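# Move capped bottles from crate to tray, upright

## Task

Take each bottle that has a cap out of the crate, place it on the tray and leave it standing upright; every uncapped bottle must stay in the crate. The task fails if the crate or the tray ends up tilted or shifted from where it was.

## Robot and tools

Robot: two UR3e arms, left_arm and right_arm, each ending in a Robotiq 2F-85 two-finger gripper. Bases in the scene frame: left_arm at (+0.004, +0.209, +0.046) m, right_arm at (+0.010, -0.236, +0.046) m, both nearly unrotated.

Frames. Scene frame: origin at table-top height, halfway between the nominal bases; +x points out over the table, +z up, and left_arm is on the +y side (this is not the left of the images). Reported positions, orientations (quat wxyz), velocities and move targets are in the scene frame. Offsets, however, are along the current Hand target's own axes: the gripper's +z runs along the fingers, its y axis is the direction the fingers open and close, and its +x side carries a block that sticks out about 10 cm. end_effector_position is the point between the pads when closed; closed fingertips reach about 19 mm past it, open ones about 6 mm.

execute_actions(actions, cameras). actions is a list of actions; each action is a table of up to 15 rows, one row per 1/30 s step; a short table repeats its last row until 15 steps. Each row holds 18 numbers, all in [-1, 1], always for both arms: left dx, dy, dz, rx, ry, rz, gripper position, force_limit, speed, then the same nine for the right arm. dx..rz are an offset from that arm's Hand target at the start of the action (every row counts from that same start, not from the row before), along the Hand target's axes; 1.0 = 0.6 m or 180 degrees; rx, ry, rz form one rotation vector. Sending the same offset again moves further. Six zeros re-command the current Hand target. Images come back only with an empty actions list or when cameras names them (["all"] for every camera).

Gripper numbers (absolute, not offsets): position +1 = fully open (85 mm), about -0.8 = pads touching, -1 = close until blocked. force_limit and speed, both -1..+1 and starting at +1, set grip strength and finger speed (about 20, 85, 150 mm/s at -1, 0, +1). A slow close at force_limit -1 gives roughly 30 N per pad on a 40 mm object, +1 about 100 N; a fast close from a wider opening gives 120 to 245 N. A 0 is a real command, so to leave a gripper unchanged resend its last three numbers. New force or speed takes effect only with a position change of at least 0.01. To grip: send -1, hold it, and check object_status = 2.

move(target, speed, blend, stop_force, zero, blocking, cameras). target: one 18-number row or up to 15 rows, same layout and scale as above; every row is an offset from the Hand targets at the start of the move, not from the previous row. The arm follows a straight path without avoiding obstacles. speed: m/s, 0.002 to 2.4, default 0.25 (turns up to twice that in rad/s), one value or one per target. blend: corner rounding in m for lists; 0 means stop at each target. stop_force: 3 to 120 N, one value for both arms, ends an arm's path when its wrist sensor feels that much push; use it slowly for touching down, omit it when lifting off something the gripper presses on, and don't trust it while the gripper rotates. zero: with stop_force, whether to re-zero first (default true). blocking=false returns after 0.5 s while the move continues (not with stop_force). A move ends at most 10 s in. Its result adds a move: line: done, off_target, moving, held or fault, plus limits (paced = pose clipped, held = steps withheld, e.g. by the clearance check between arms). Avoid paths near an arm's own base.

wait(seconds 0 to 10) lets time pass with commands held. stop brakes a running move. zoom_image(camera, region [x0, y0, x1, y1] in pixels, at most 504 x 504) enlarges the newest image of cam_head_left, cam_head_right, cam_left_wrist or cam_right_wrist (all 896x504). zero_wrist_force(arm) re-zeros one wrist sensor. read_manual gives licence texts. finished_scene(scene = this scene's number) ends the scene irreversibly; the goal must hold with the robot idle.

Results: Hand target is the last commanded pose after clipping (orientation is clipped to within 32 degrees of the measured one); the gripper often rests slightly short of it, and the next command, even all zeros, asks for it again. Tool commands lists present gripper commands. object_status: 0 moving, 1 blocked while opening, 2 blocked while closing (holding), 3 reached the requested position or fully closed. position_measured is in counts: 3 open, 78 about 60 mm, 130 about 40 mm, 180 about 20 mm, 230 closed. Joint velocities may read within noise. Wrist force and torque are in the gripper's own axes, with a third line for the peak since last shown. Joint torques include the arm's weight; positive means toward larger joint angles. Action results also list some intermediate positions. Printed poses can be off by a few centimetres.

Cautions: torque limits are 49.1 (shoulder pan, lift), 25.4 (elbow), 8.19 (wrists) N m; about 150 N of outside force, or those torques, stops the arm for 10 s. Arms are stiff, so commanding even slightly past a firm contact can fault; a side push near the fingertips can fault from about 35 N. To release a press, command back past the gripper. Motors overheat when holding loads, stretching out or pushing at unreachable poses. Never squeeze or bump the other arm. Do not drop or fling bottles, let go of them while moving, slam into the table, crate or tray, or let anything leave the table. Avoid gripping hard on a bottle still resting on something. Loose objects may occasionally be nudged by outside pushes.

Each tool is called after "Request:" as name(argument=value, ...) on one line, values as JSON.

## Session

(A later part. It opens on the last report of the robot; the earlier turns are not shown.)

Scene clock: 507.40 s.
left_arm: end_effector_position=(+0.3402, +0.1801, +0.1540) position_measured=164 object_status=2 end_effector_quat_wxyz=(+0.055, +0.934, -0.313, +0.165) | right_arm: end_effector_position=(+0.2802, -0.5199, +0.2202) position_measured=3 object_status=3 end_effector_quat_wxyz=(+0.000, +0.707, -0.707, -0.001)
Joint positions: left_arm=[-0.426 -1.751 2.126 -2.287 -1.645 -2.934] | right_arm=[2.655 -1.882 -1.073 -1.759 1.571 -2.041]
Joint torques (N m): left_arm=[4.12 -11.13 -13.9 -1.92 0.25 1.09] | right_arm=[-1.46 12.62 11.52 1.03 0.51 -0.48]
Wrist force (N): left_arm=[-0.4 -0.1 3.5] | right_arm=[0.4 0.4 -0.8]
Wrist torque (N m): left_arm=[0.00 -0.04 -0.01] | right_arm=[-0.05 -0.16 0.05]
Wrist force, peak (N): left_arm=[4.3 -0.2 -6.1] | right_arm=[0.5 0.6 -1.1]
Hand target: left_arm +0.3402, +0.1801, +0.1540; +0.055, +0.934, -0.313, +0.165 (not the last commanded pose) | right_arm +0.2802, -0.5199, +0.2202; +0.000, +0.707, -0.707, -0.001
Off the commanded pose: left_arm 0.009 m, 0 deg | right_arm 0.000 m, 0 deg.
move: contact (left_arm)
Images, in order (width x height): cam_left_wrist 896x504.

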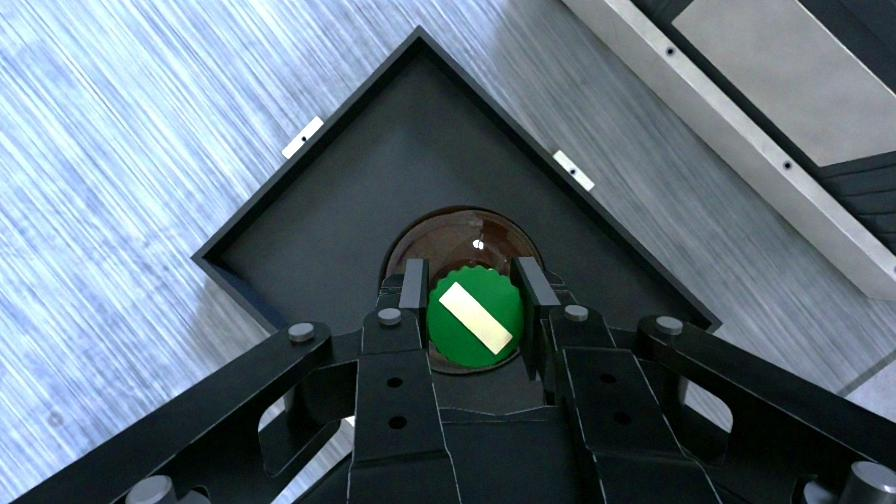

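Request:
move(target=[[0,0,0,0,0,0,0.16,0,-1,0,0,0,0,0,0,1,1,1],[0.05,0,-0.138,0,0,0,0.16,0,-1,0,0,0,0,0,0,1,1,1]], speed=0.1, cameras=["cam_left_wrist", "cam_head_right", "cam_head_left"])

Scene clock: 516.30 s.
left_arm: end_effector_position=(+0.3401, +0.1801, +0.2420) position_measured=109 object_status=3 end_effector_quat_wxyz=(+0.055, +0.934, -0.313, +0.165) | right_arm: end_effector_position=(+0.2802, -0.5199, +0.2202) position_measured=3 object_status=3 end_effector_quat_wxyz=(+0.000, +0.707, -0.707, -0.001)
Joint positions: left_arm=[-0.426 -1.812 1.751 -1.851 -1.645 -2.934] | right_arm=[2.655 -1.882 -1.073 -1.759 1.571 -2.041]
Joint torques (N m): left_arm=[-0.45 -5.37 -13.64 -1.48 -0.81 1.14] | right_arm=[-1.77 12.68 11.53 1.12 0.46 -0.4]
Wrist force (N): left_arm=[0.2 0.1 -0.1] | right_arm=[0.4 0.6 -1.1]
Wrist torque (N m): left_arm=[0.01 -0.03 0.00] | right_arm=[-0.03 -0.16 0.05]
Wrist force, peak (N): left_arm=[-0.7 -0.2 4.3] | right_arm=[0.5 0.6 -1.1]
Hand target: left_arm +0.3401, +0.1801, +0.2420; +0.055, +0.934, -0.313, +0.165 | right_arm +0.2802, -0.5199, +0.2202; +0.000, +0.707, -0.707, -0.001
Off the commanded pose: left_arm 0.000 m, 0 deg | right_arm 0.000 m, 0 deg.
move: done
Images, in order (width x height): cam_head_left 896x504, cam_head_right 896x504, cam_left_wrist 896x504.

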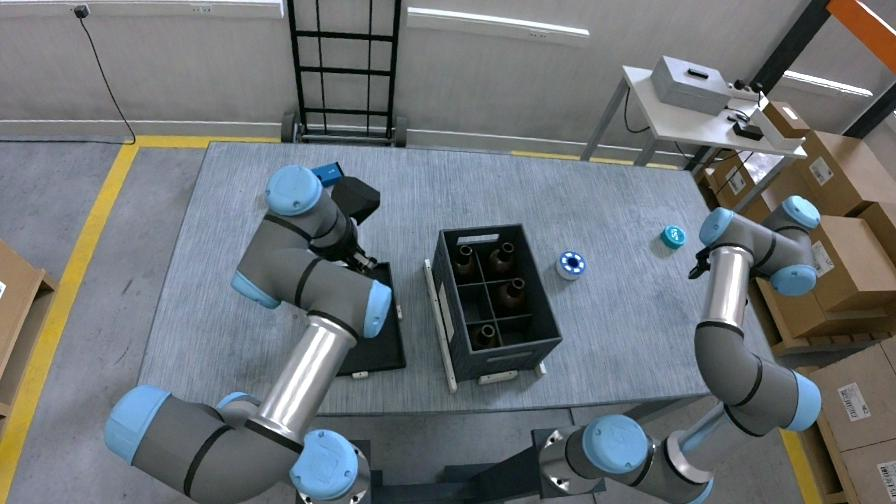

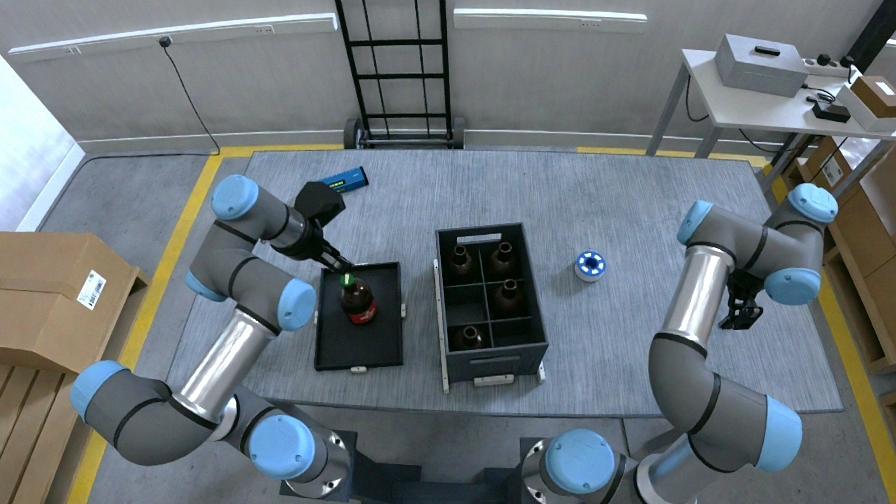

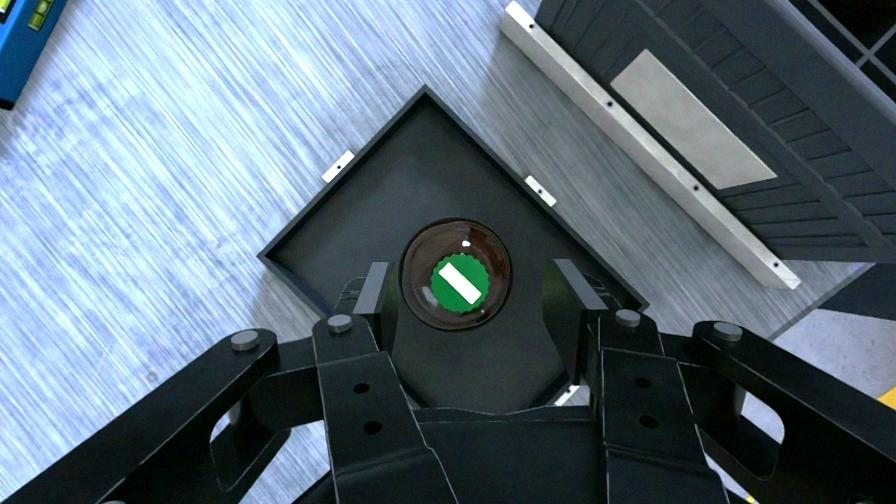

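Request:
move(target=[-0.245,-0.346,-0.0892,0,0,0,0.16,0,-1,-0.7,-0.05,-0.1,0.123,0.0613,-0.697,0.0,0,0], speed=0.2, cameras=["cam_right_wrist", "cam_head_left", "cam_head_right"])

Scene clock: 587.93 s.
left_arm: end_effector_position=(+0.3402, +0.4400, +0.2422) position_measured=109 object_status=3 end_effector_quat_wxyz=(+0.055, +0.934, -0.313, +0.165) | right_arm: end_effector_position=(+0.3098, -0.0999, +0.2806) position_measured=129 object_status=3 end_effector_quat_wxyz=(-0.056, +0.934, +0.313, +0.165)
Joint positions: left_arm=[0.467 -1.273 1.122 -1.58 -1.882 -2.054] | right_arm=[4.034 -1.25 -1.62 -1.504 1.483 -2.893]
Joint torques (N m): left_arm=[4.53 -12.58 -13.2 -1.22 -1.31 1.09] | right_arm=[1.85 4.24 11.9 3.06 0.4 -0.86]
Wrist force (N): left_arm=[0.1 0.3 -0.2] | right_arm=[0.4 -0.3 -0.5]
Wrist torque (N m): left_arm=[0.05 -0.01 -0.01] | right_arm=[-0.17 -0.07 0.03]
Wrist force, peak (N): left_arm=[0.4 0.3 0.0] | right_arm=[1.2 0.9 -1.2]
Hand target: left_arm +0.3402, +0.4401, +0.2422; +0.055, +0.934, -0.313, +0.165 | right_arm +0.3099, -0.0999, +0.2806; -0.056, +0.934, +0.313, +0.165
Off the commanded pose: left_arm 0.000 m, 0 deg | right_arm 0.000 m, 0 deg.
move: done
Images, in order (width x height): cam_head_left 896x504, cam_head_right 896x504, cam_right_wrist 896x504.

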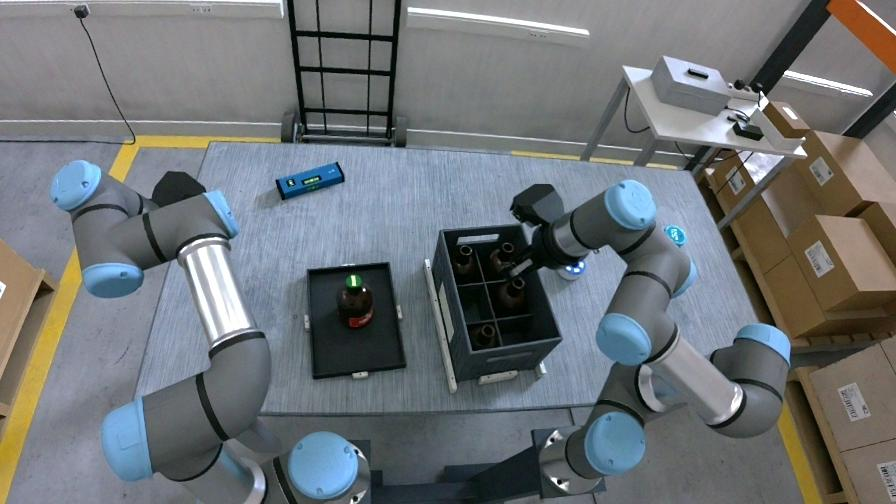

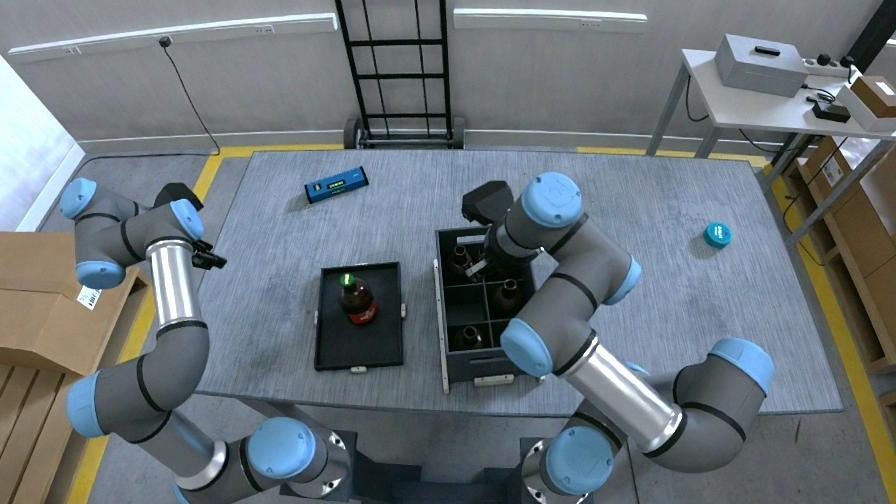

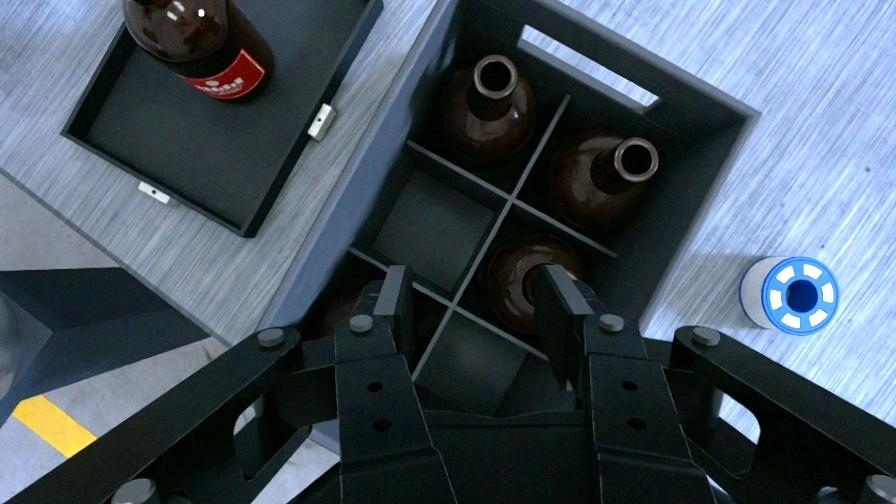

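Request:
move(target=[0,0,0,0,0,0,0.16,0,-1,0.2715,-0.3383,0.152,0,0,0,0.0,0,0], speed=0.2, cameras=["cam_right_wrist", "cam_head_left"])

Scene clock: 628.03 s.
left_arm: end_effector_position=(+0.3402, +0.4401, +0.2422) position_measured=109 object_status=3 end_effector_quat_wxyz=(+0.055, +0.934, -0.313, +0.165) | right_arm: end_effector_position=(+0.3345, +0.1731, +0.2509) position_measured=129 object_status=3 end_effector_quat_wxyz=(-0.056, +0.934, +0.313, +0.165)
Joint positions: left_arm=[0.467 -1.273 1.122 -1.58 -1.882 -2.053] | right_arm=[4.375 -2.151 -0.712 -1.558 1.376 -2.566]
Joint torques (N m): left_arm=[4.38 -12 -13.11 -1.16 -1.34 1.06] | right_arm=[-1.95 16.38 11.86 1.54 0.16 0.97]
Wrist force (N): left_arm=[0.2 0.3 -0.2] | right_arm=[0.5 -0.1 -0.6]
Wrist torque (N m): left_arm=[0.05 -0.03 -0.01] | right_arm=[-0.15 -0.09 -0.01]
Wrist force, peak (N): left_arm=[0.2 0.4 -0.3] | right_arm=[0.9 -1.6 -0.3]
Hand target: left_arm +0.3402, +0.4401, +0.2422; +0.055, +0.934, -0.313, +0.165 | right_arm +0.3345, +0.1732, +0.2509; -0.056, +0.934, +0.313, +0.165
Off the commanded pose: left_arm 0.000 m, 0 deg | right_arm 0.000 m, 0 deg.
move: done
Images, in order (width x height): cam_head_left 896x504, cam_right_wrist 896x504.

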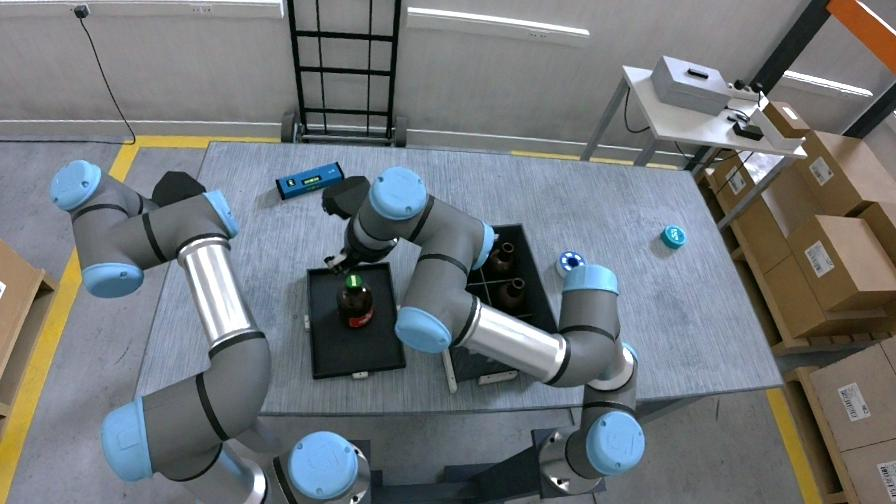

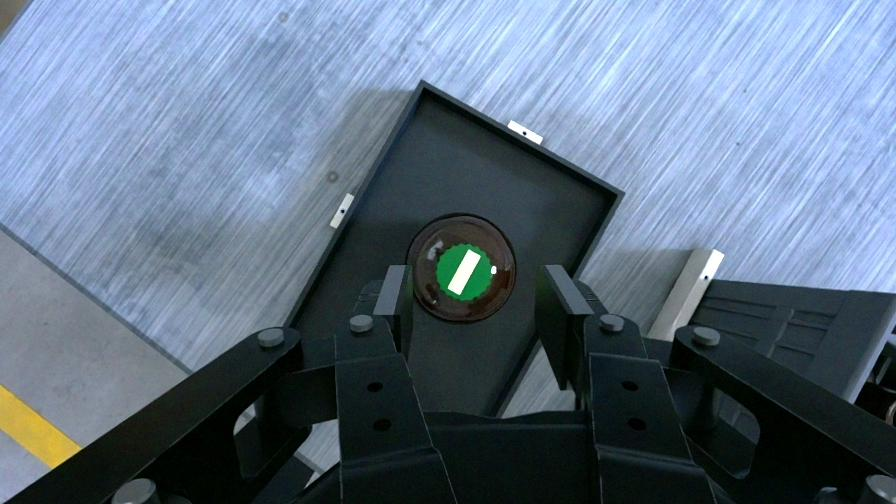

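Request:
move(target=[[0,0,0,0,0,0,0.16,0,-1,-0.0163,0.0040,0.0845,0,0,0,0.0,0,0],[0,0,0,0,0,0,0.16,0,-1,-0.0419,0.0040,0.1550,0,0,0,0.0,0,0],[0,0,0,0,0,0,0.16,0,-1,-0.0419,0.0040,0.1550,0,0,0,-1,-0.8,-1],[0,0,0,0,0,0,0.16,0,-1,-0.0163,0.0040,0.0845,0,0,0,-1,-0.8,-1],[0,0,0,0,0,0,0.16,0,-1,-0.0910,0.0196,0.0573,0,0,0,-1,-0.8,-1]], speed=[0.15,0.08,0.08,0.1,0.15], blend=[0.02,0,0,0.02,0], cameras=["cam_right_wrist", "cam_head_left"])

Scene clock: 647.90 s.
left_arm: end_effector_position=(+0.3402, +0.4401, +0.2422) position_measured=109 object_status=3 end_effector_quat_wxyz=(+0.055, +0.934, -0.313, +0.165) | right_arm: end_effector_position=(+0.3101, +0.1400, +0.1999) position_measured=164 object_status=2 end_effector_quat_wxyz=(-0.056, +0.934, +0.313, +0.164)
Joint positions: left_arm=[0.467 -1.273 1.122 -1.58 -1.882 -2.053] | right_arm=[4.409 -1.916 -1.306 -1.205 1.367 -2.533]
Joint torques (N m): left_arm=[4.29 -12.29 -13.17 -1.16 -1.29 1.09] | right_arm=[1.58 20.9 10.04 4.12 -1.3 1.01]
Wrist force (N): left_arm=[0.1 0.3 -0.2] | right_arm=[-1.6 -0.1 5.3]
Wrist torque (N m): left_arm=[0.05 -0.01 -0.01] | right_arm=[-0.16 -0.17 -0.01]
Wrist force, peak (N): left_arm=[0.2 0.4 -0.4] | right_arm=[-2.7 -0.3 8.0]
Hand target: left_arm +0.3402, +0.4401, +0.2422; +0.055, +0.934, -0.313, +0.165 | right_arm +0.3100, +0.1400, +0.1999; -0.056, +0.934, +0.313, +0.165
Off the commanded pose: left_arm 0.000 m, 0 deg | right_arm 0.000 m, 0 deg.
move: done
Images, in order (width x height): cam_head_left 896x504, cam_right_wrist 896x504.

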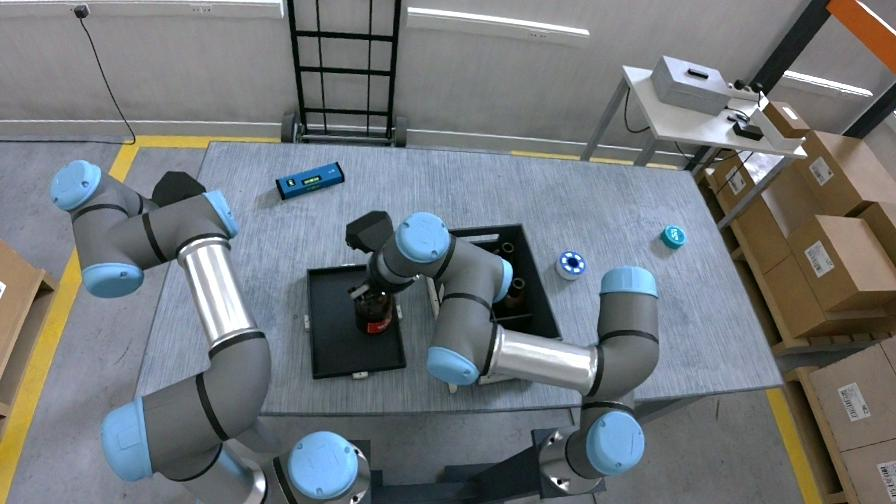

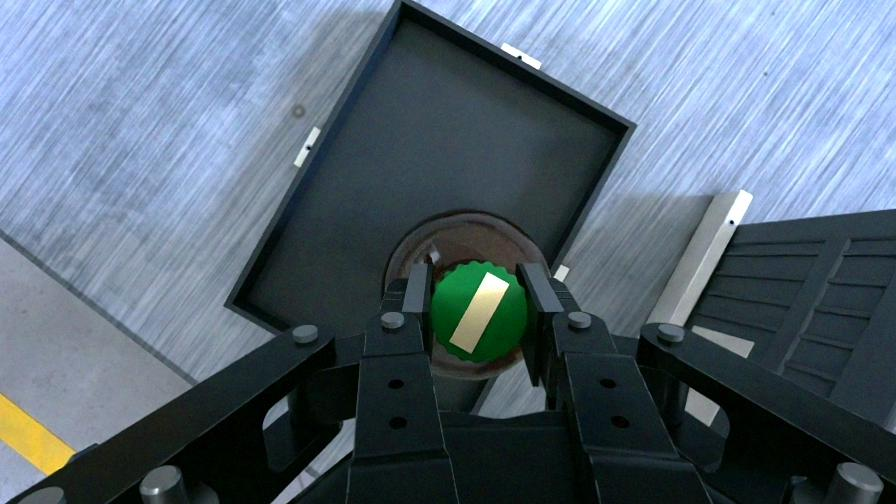

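Request:
move(target=[0,0,0,0,0,0,0.16,0,-1,-0.0285,0,0.0783,0,0,0,-1,-0.8,-1], speed=0.025, stop_force=4)

Request:
move(target=[[0,0,0,0,0,0,0.16,0,-1,0,0,0,0,0,0,0.0,0,-1],[0,0,0,0,0,0,0.16,0,-1,0.05,0,-0.138,0,0,0,0.0,0,-1]], speed=0.1, cameras=["cam_right_wrist", "cam_head_right"])

Scene clock: 657.97 s.
left_arm: end_effector_position=(+0.3402, +0.4401, +0.2422) position_measured=109 object_status=3 end_effector_quat_wxyz=(+0.055, +0.934, -0.313, +0.165) | right_arm: end_effector_position=(+0.3100, +0.1400, +0.1554) position_measured=164 object_status=2 end_effector_quat_wxyz=(-0.056, +0.934, +0.313, +0.164)
Joint positions: left_arm=[0.467 -1.273 1.122 -1.58 -1.882 -2.053] | right_arm=[4.409 -1.949 -1.471 -1.007 1.367 -2.533]
Joint torques (N m): left_arm=[4.23 -12.32 -13.13 -1.16 -1.34 1.07] | right_arm=[-0.37 18.96 12.73 1.87 -0.02 0.85]
Wrist force (N): left_arm=[0.1 0.4 -0.1] | right_arm=[-0.8 -0.1 2.2]
Wrist torque (N m): left_arm=[0.07 -0.01 0.00] | right_arm=[-0.14 -0.15 -0.02]
Wrist force, peak (N): left_arm=[0.2 0.5 -0.3] | right_arm=[1.8 -0.1 -8.5]
Hand target: left_arm +0.3402, +0.4401, +0.2422; +0.055, +0.934, -0.313, +0.165 | right_arm +0.3100, +0.1400, +0.1554; -0.056, +0.934, +0.313, +0.164 (not the last commanded pose)
Off the commanded pose: left_arm 0.000 m, 0 deg | right_arm 0.006 m, 0 deg.
move: contact (right_arm)

Scene clock: 660.43 s.
left_arm: end_effector_position=(+0.3402, +0.4401, +0.2422) position_measured=109 object_status=3 end_effector_quat_wxyz=(+0.055, +0.934, -0.313, +0.165) | right_arm: end_effector_position=(+0.3100, +0.1399, +0.2435) position_measured=128 object_status=3 end_effector_quat_wxyz=(-0.056, +0.934, +0.313, +0.164)
Joint positions: left_arm=[0.467 -1.273 1.122 -1.58 -1.882 -2.053] | right_arm=[4.409 -1.92 -1.096 -1.411 1.367 -2.533]
Joint torques (N m): left_arm=[4.24 -12.17 -13.13 -1.16 -1.33 1.04] | right_arm=[-2.53 13.52 12.1 1.42 0.17 0.96]
Wrist force (N): left_arm=[0.2 0.4 -0.1] | right_arm=[0.7 -0.1 -0.5]
Wrist torque (N m): left_arm=[0.06 -0.03 -0.01] | right_arm=[-0.15 -0.12 -0.01]
Wrist force, peak (N): left_arm=[0.2 0.3 -0.4] | right_arm=[-0.8 0.0 2.5]
Hand target: left_arm +0.3402, +0.4401, +0.2422; +0.055, +0.934, -0.313, +0.165 | right_arm +0.3100, +0.1399, +0.2435; -0.056, +0.934, +0.313, +0.164
Off the commanded pose: left_arm 0.000 m, 0 deg | right_arm 0.000 m, 0 deg.
move: done
Images, in order (width x height): cam_head_right 896x504, cam_right_wrist 896x504.

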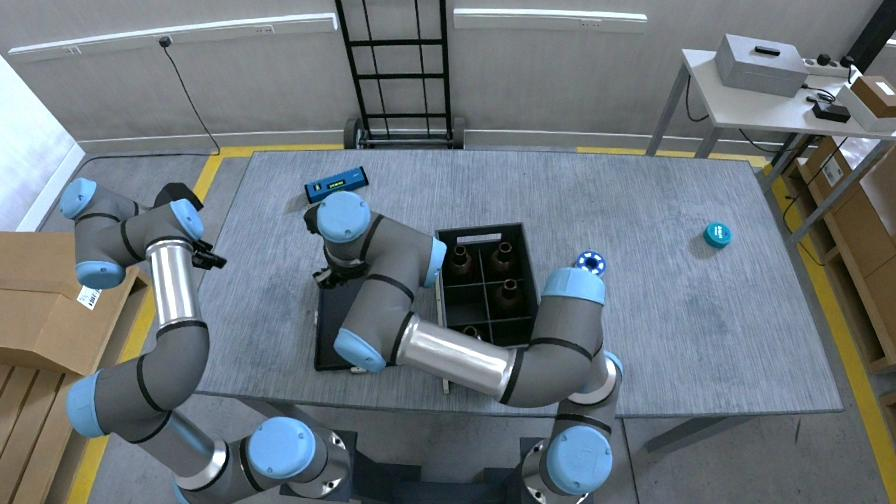

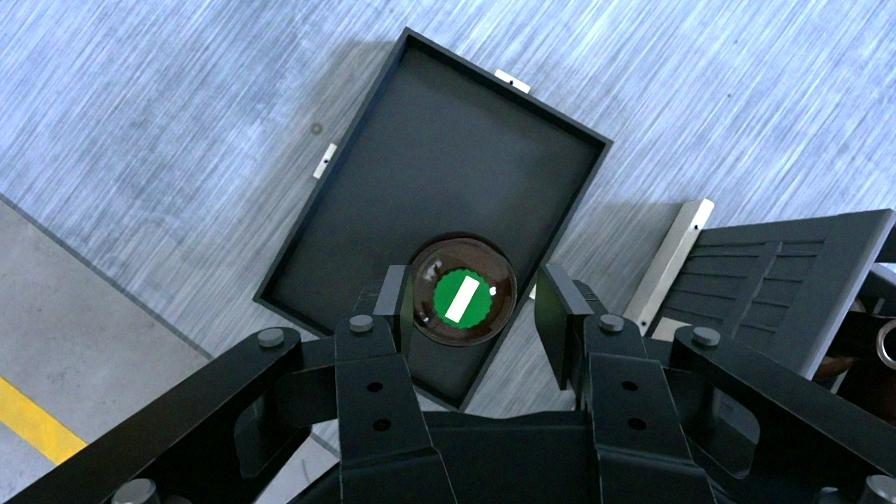

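Request:
finished_scene(scene=1)

The scene is finished: the task was done.


## Next scene

The same job, from a new start.

Request:
execute_actions(actions=[])

Scene clock: 0.00 s.
left_arm: end_effector_position=(+0.3742, +0.1543, +0.2165) position_measured=3 object_status=3 end_effector_quat_wxyz=(+0.078, +0.942, +0.158, +0.287) | right_arm: end_effector_position=(+0.4704, -0.3951, +0.3362) position_measured=3 object_status=3 end_effector_quat_wxyz=(+0.001, +0.841, -0.167, +0.515)
Joint positions: left_arm=[-0.772 -1.953 2.155 -2.266 -1.209 2.128] | right_arm=[3.189 -1.536 -1.906 -0.203 1.338 3.461]
Joint velocities: within noise
Joint torques (N m): no reading
Wrist force (N): no reading
Wrist torque (N m): no reading
Wrist force, peak (N): no reading
Hand target: left_arm +0.3742, +0.1543, +0.2165; +0.078, +0.942, +0.158, +0.287 | right_arm +0.4704, -0.3951, +0.3362; +0.001, +0.841, -0.167, +0.515
Tool commands: left_gripper/position=+1.0 left_gripper/force_limit=+1.0 left_gripper/speed=+1.0 right_gripper/position=+1.0 right_gripper/force_limit=+1.0 right_gripper/speed=+1.0

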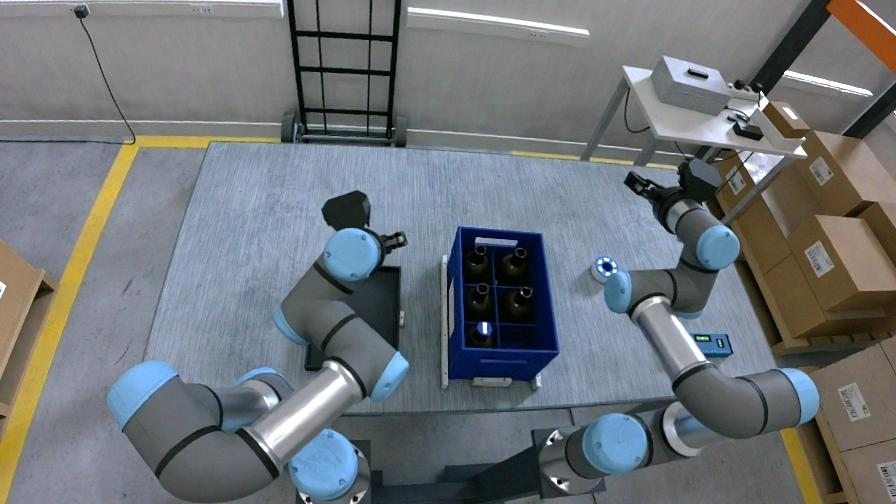

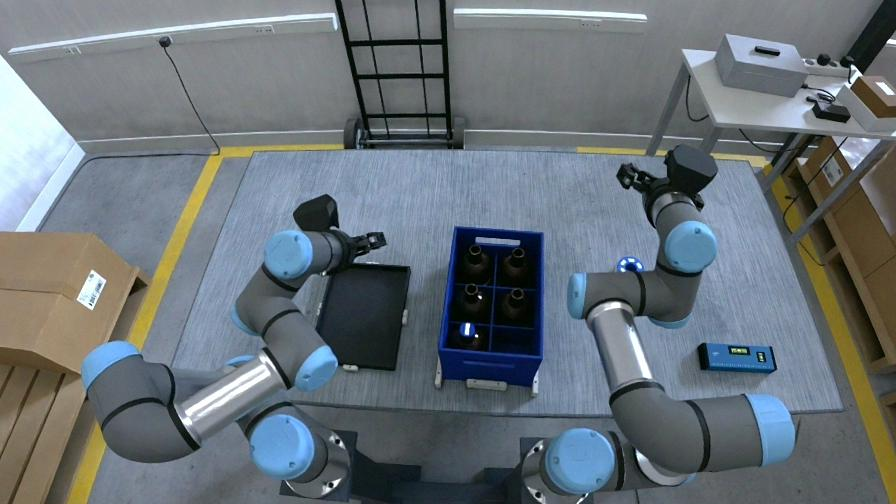

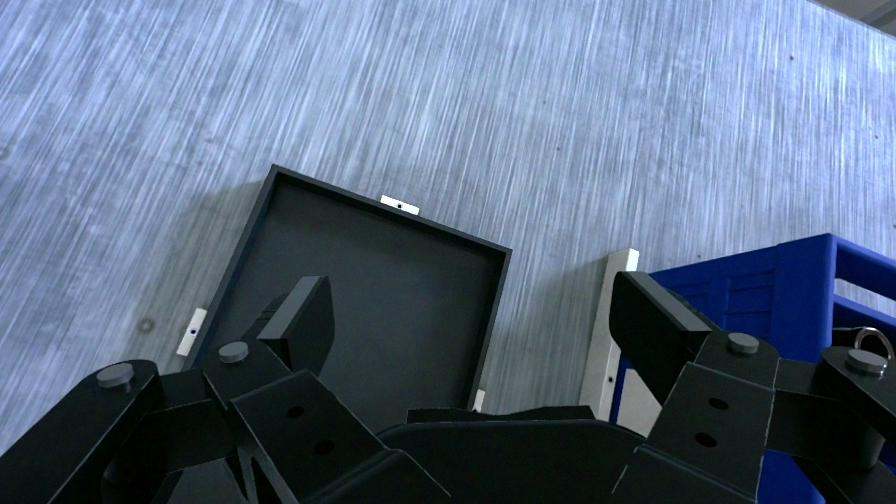

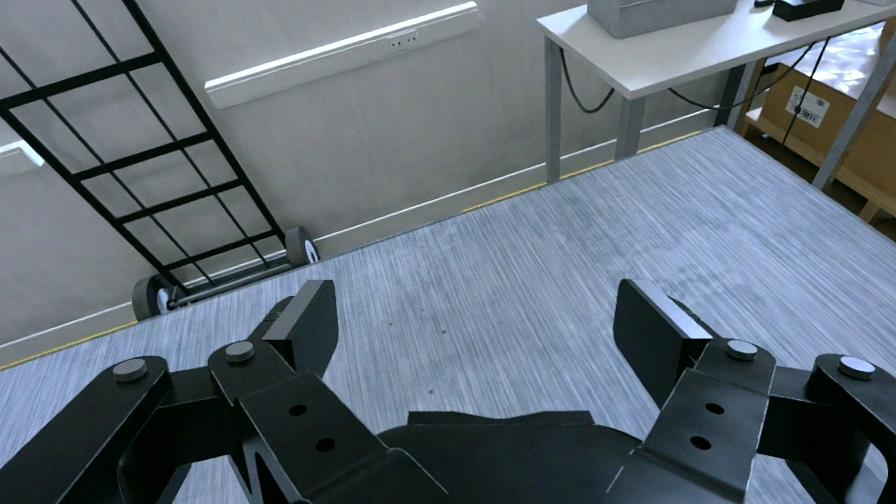

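Request:
move(target=[-0.242,0.3047,-0.1927,-0.0629,-0.0968,0.2911,0.05,0,0,0,0,0,0,0,0,1,1,1], speed=0.3, cameras=["cam_left_wrist"])

Scene clock: 24.53 s.
left_arm: end_effector_position=(+0.2412, -0.0604, +0.2803) position_measured=123 object_status=3 end_effector_quat_wxyz=(+0.055, +0.934, -0.312, +0.164) | right_arm: end_effector_position=(+0.4704, -0.3951, +0.3362) position_measured=3 object_status=3 end_effector_quat_wxyz=(+0.001, +0.841, -0.167, +0.515)
Joint positions: left_arm=[-1.403 -1.757 1.494 -1.567 -1.334 2.414] | right_arm=[3.189 -1.536 -1.906 -0.203 1.338 3.461]
Joint torques (N m): left_arm=[-4.14 -5.71 -13.05 -1.52 -0.24 1.02] | right_arm=[-0.22 10.58 10.23 2.42 -0.2 0.04]
Wrist force (N): left_arm=[0.0 -0.2 -0.1] | right_arm=[-0.2 -0.1 0.0]
Wrist torque (N m): left_arm=[-0.02 -0.01 -0.02] | right_arm=[-0.02 0.03 0.00]
Wrist force, peak (N): left_arm=[0.5 -0.5 0.2] | right_arm=[-0.2 -0.2 -0.1]
Hand target: left_arm +0.2412, -0.0604, +0.2803; +0.055, +0.934, -0.313, +0.164 | right_arm +0.4704, -0.3951, +0.3362; +0.001, +0.841, -0.167, +0.515
Off the commanded pose: left_arm 0.000 m, 0 deg | right_arm 0.000 m, 0 deg.
move: done
Images, in order (width x height): cam_left_wrist 896x504.

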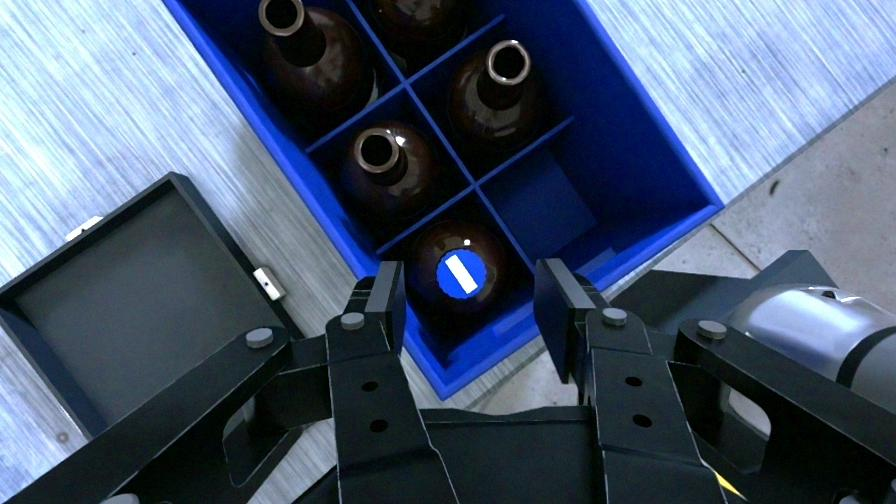

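Request:
move(target=[-0.0598,0.0018,0.1969,0,0,0,0.05,0,0,0,0,0,0,0,0,1,1,1], speed=0.08, stop_force=10, cameras=["cam_left_wrist", "cam_head_left"])

Request:
zoom_image(camera="cam_head_left", region=[430, 220, 570, 390])

Scene clock: 40.77 s.
left_arm: end_effector_position=(+0.2458, -0.0653, +0.1570) position_measured=123 object_status=3 end_effector_quat_wxyz=(+0.055, +0.934, -0.313, +0.164) | right_arm: end_effector_position=(+0.4704, -0.3951, +0.3362) position_measured=3 object_status=3 end_effector_quat_wxyz=(+0.001, +0.841, -0.167, +0.515)
Joint positions: left_arm=[-1.389 -1.706 2.041 -2.168 -1.338 2.429] | right_arm=[3.189 -1.536 -1.906 -0.203 1.338 3.461]
Joint torques (N m): left_arm=[4.43 -6.52 -8.42 -3.54 -0.24 1.03] | right_arm=[0.31 10.5 10.17 2.42 -0.11 0.05]
Wrist force (N): left_arm=[-0.1 -0.3 -0.1] | right_arm=[-0.2 -0.1 0.0]
Wrist torque (N m): left_arm=[-0.04 0.01 -0.02] | right_arm=[-0.02 0.03 0.00]
Wrist force, peak (N): left_arm=[0.2 -0.2 -0.9] | right_arm=[-0.1 -0.3 -0.1]
Hand target: left_arm +0.2458, -0.0653, +0.1570; +0.055, +0.934, -0.313, +0.164 | right_arm +0.4704, -0.3951, +0.3362; +0.001, +0.841, -0.167, +0.515
Off the commanded pose: left_arm 0.000 m, 0 deg | right_arm 0.000 m, 0 deg.
move: done
Images, in order (width x height): cam_head_left 896x504, cam_left_wrist 896x504.

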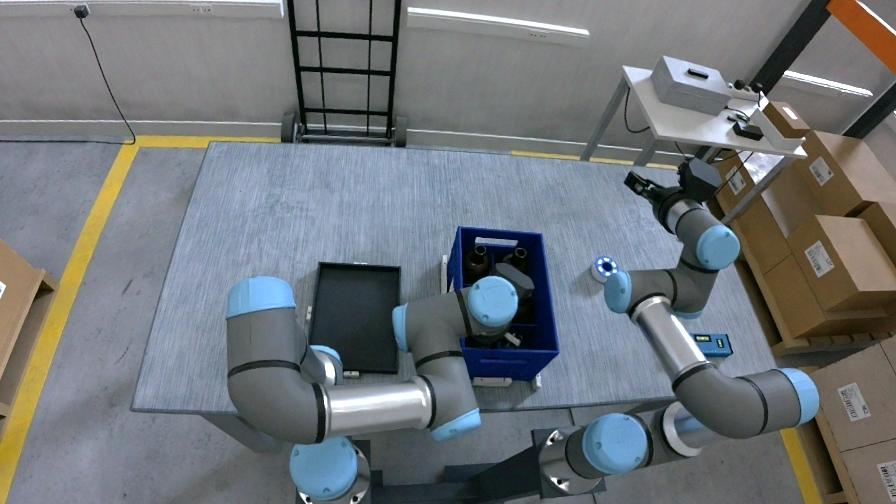

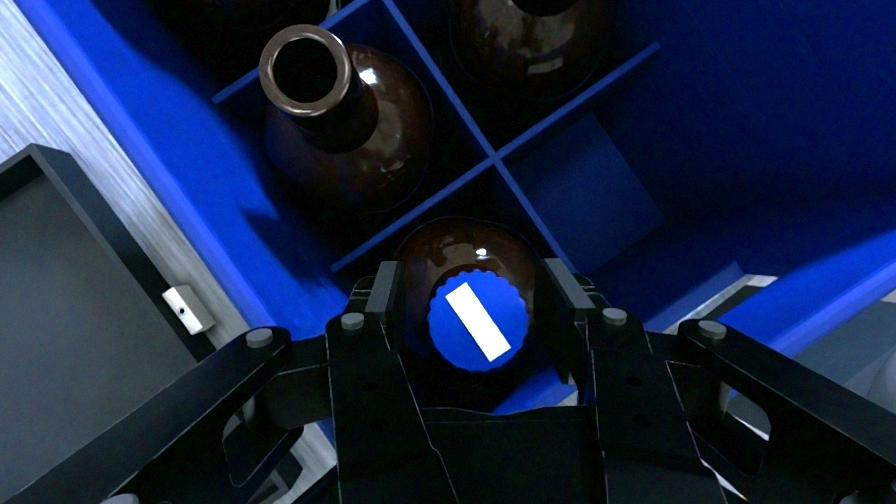

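Scaled by 2.965.

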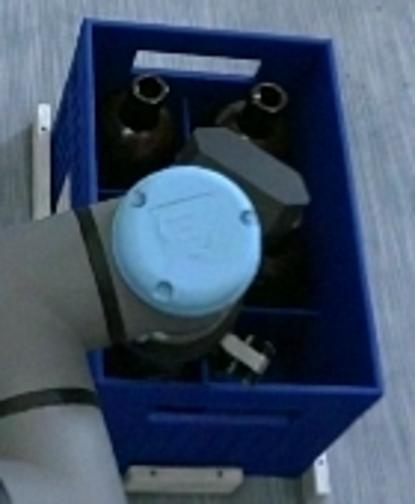

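Request:
move(target=[[0,0,0,0,0,0,-1,-0.8,-1,0,0,0,0,0,0,1,1,1],[0.1072,0,-0.2944,0,0,0,-1,-0.8,-1,0,0,0,0,0,0,1,1,1],[0.0225,-0.2144,-0.3252,0,0,0,-1,-0.8,-1,0,0,0,0,0,0,1,1,1],[-0.0989,-0.4093,-0.0857,0,0,0,-1,-0.8,-1,0,0,0,0,0,0,1,1,1]], speed=[0.1,0.2,0.25,0.25], blend=[0,0.015,0.04,0], cameras=["cam_left_wrist"])

Scene clock: 59.60 s.
left_arm: end_effector_position=(+0.3351, +0.1750, +0.1850) position_measured=163 object_status=2 end_effector_quat_wxyz=(+0.055, +0.934, -0.312, +0.164) | right_arm: end_effector_position=(+0.4704, -0.3951, +0.3362) position_measured=3 object_status=3 end_effector_quat_wxyz=(+0.001, +0.841, -0.167, +0.515)
Joint positions: left_arm=[-0.454 -1.819 2.025 -2.119 -1.636 3.321] | right_arm=[3.189 -1.536 -1.906 -0.203 1.338 3.461]
Joint torques (N m): left_arm=[4.24 -7.14 -11.11 -4.66 -0.87 1.08] | right_arm=[-0.01 10.13 10.11 2.48 -0.28 0.06]
Wrist force (N): left_arm=[-2.0 -0.4 5.4] | right_arm=[0.0 -0.2 -0.1]
Wrist torque (N m): left_arm=[-0.05 0.00 -0.01] | right_arm=[-0.03 0.00 0.00]
Wrist force, peak (N): left_arm=[-2.8 -0.7 7.6] | right_arm=[-0.2 -0.2 -0.2]
Hand target: left_arm +0.3351, +0.1750, +0.1849; +0.055, +0.934, -0.313, +0.164 | right_arm +0.4704, -0.3951, +0.3362; +0.001, +0.841, -0.167, +0.515
Off the commanded pose: left_arm 0.000 m, 0 deg | right_arm 0.000 m, 0 deg.
move: done
Images, in order (width x height): cam_left_wrist 896x504.

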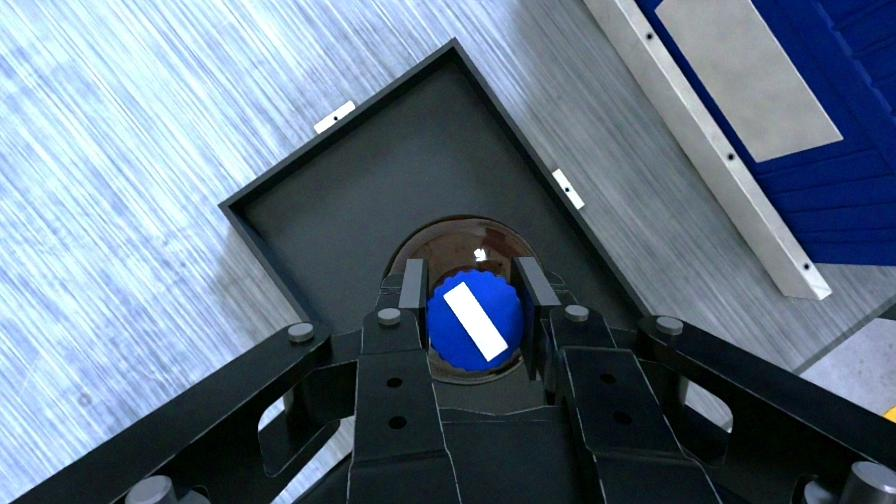

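Request:
move(target=[-0.0228,0,0.0626,0,0,0,-1,-0.8,-1,0,0,0,0,0,0,1,1,1], speed=0.02, stop_force=4)

Request:
move(target=[[0,0,0,0,0,0,0.05,0,-1,0,0,0,0,0,0,1,1,1],[0.05,0,-0.138,0,0,0,0.05,0,-1,0,0,0,0,0,0,1,1,1]], speed=0.1, cameras=["all"])

Scene clock: 72.67 s.
left_arm: end_effector_position=(+0.3350, +0.1750, +0.1545) position_measured=163 object_status=2 end_effector_quat_wxyz=(+0.055, +0.934, -0.312, +0.164) | right_arm: end_effector_position=(+0.4704, -0.3951, +0.3362) position_measured=3 object_status=3 end_effector_quat_wxyz=(+0.001, +0.841, -0.167, +0.515)
Joint positions: left_arm=[-0.454 -1.779 2.145 -2.279 -1.636 3.321] | right_arm=[3.189 -1.536 -1.906 -0.203 1.338 3.461]
Joint torques (N m): left_arm=[-2.66 -10.52 -13.65 -2.16 -0.23 0.02] | right_arm=[0.11 10.66 10.02 2.58 -0.2 -0.05]
Wrist force (N): left_arm=[-1.0 -0.3 1.4] | right_arm=[0.0 -0.1 -0.1]
Wrist torque (N m): left_arm=[-0.06 -0.02 -0.01] | right_arm=[-0.02 0.00 0.00]
Wrist force, peak (N): left_arm=[1.3 0.6 -9.7] | right_arm=[-0.2 -0.2 -0.2]
Hand target: left_arm +0.3350, +0.1750, +0.1545; +0.055, +0.934, -0.313, +0.164 (not the last commanded pose) | right_arm +0.4704, -0.3951, +0.3362; +0.001, +0.841, -0.167, +0.515
Off the commanded pose: left_arm 0.010 m, 0 deg | right_arm 0.000 m, 0 deg.
move: contact (left_arm)

Scene clock: 75.20 s.
left_arm: end_effector_position=(+0.3350, +0.1751, +0.2425) position_measured=123 object_status=3 end_effector_quat_wxyz=(+0.055, +0.934, -0.312, +0.164) | right_arm: end_effector_position=(+0.4704, -0.3951, +0.3362) position_measured=3 object_status=3 end_effector_quat_wxyz=(+0.001, +0.841, -0.167, +0.515)
Joint positions: left_arm=[-0.454 -1.836 1.765 -1.842 -1.636 3.322] | right_arm=[3.189 -1.536 -1.906 -0.203 1.338 3.461]
Joint torques (N m): left_arm=[-3.47 -5.42 -13.65 -1.64 -0.77 1.07] | right_arm=[-0.12 10.8 10.44 2.44 -0.26 0.06]
Wrist force (N): left_arm=[0.0 -0.4 -0.1] | right_arm=[-0.1 -0.1 -0.1]
Wrist torque (N m): left_arm=[-0.06 -0.02 -0.01] | right_arm=[-0.02 0.02 0.00]
Wrist force, peak (N): left_arm=[-1.1 -0.3 1.9] | right_arm=[0.0 -0.3 -0.1]
Hand target: left_arm +0.3350, +0.1751, +0.2426; +0.055, +0.934, -0.313, +0.164 | right_arm +0.4704, -0.3951, +0.3362; +0.001, +0.841, -0.167, +0.515
Off the commanded pose: left_arm 0.000 m, 0 deg | right_arm 0.000 m, 0 deg.
move: done

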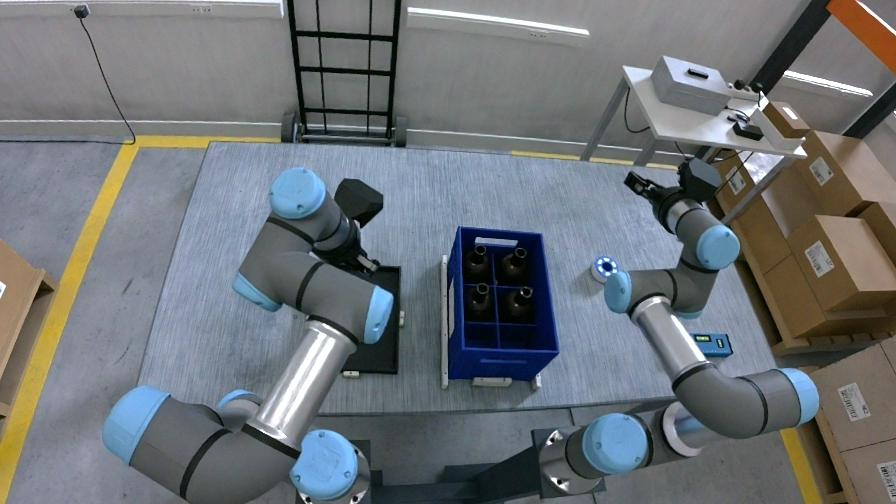

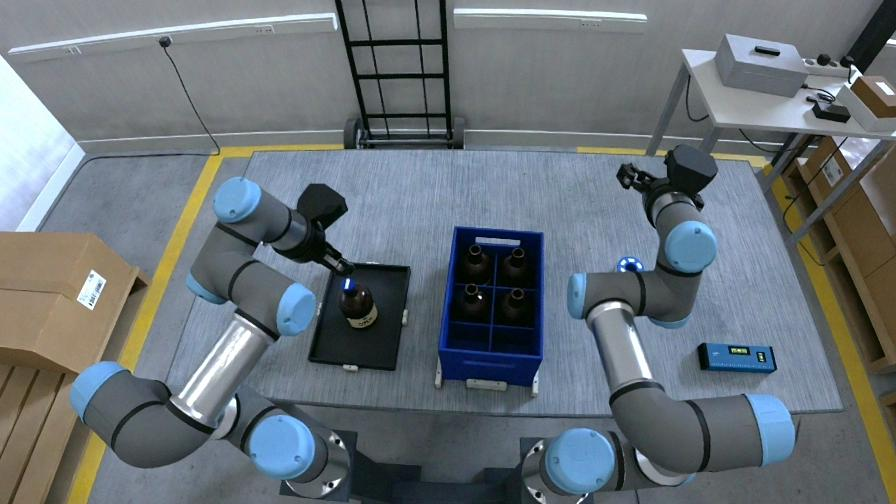

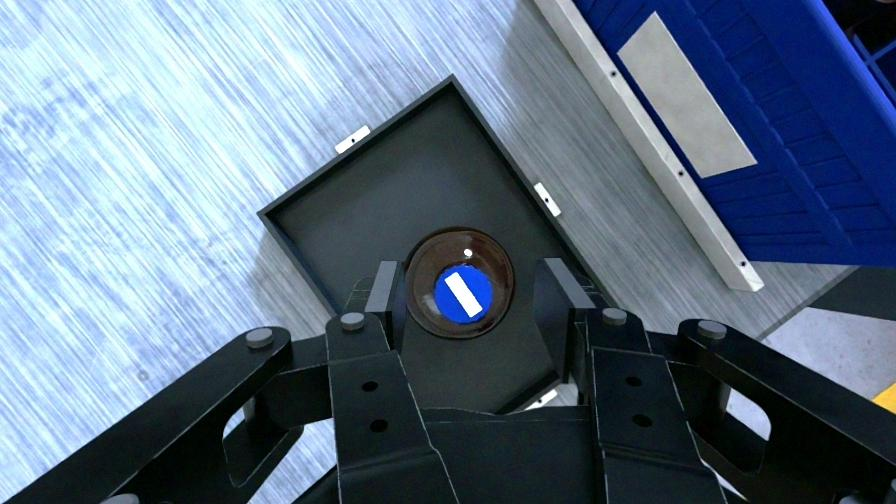

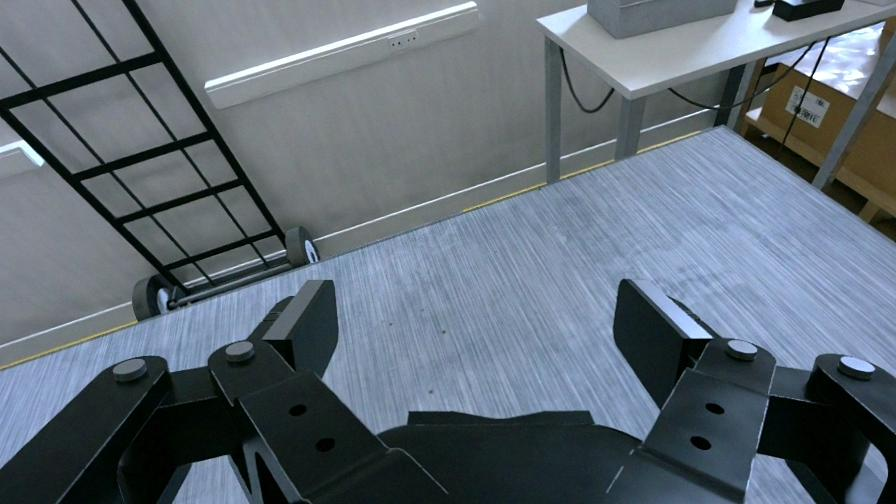

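Request:
finished_scene(scene=2)

The scene is finished: the task was done.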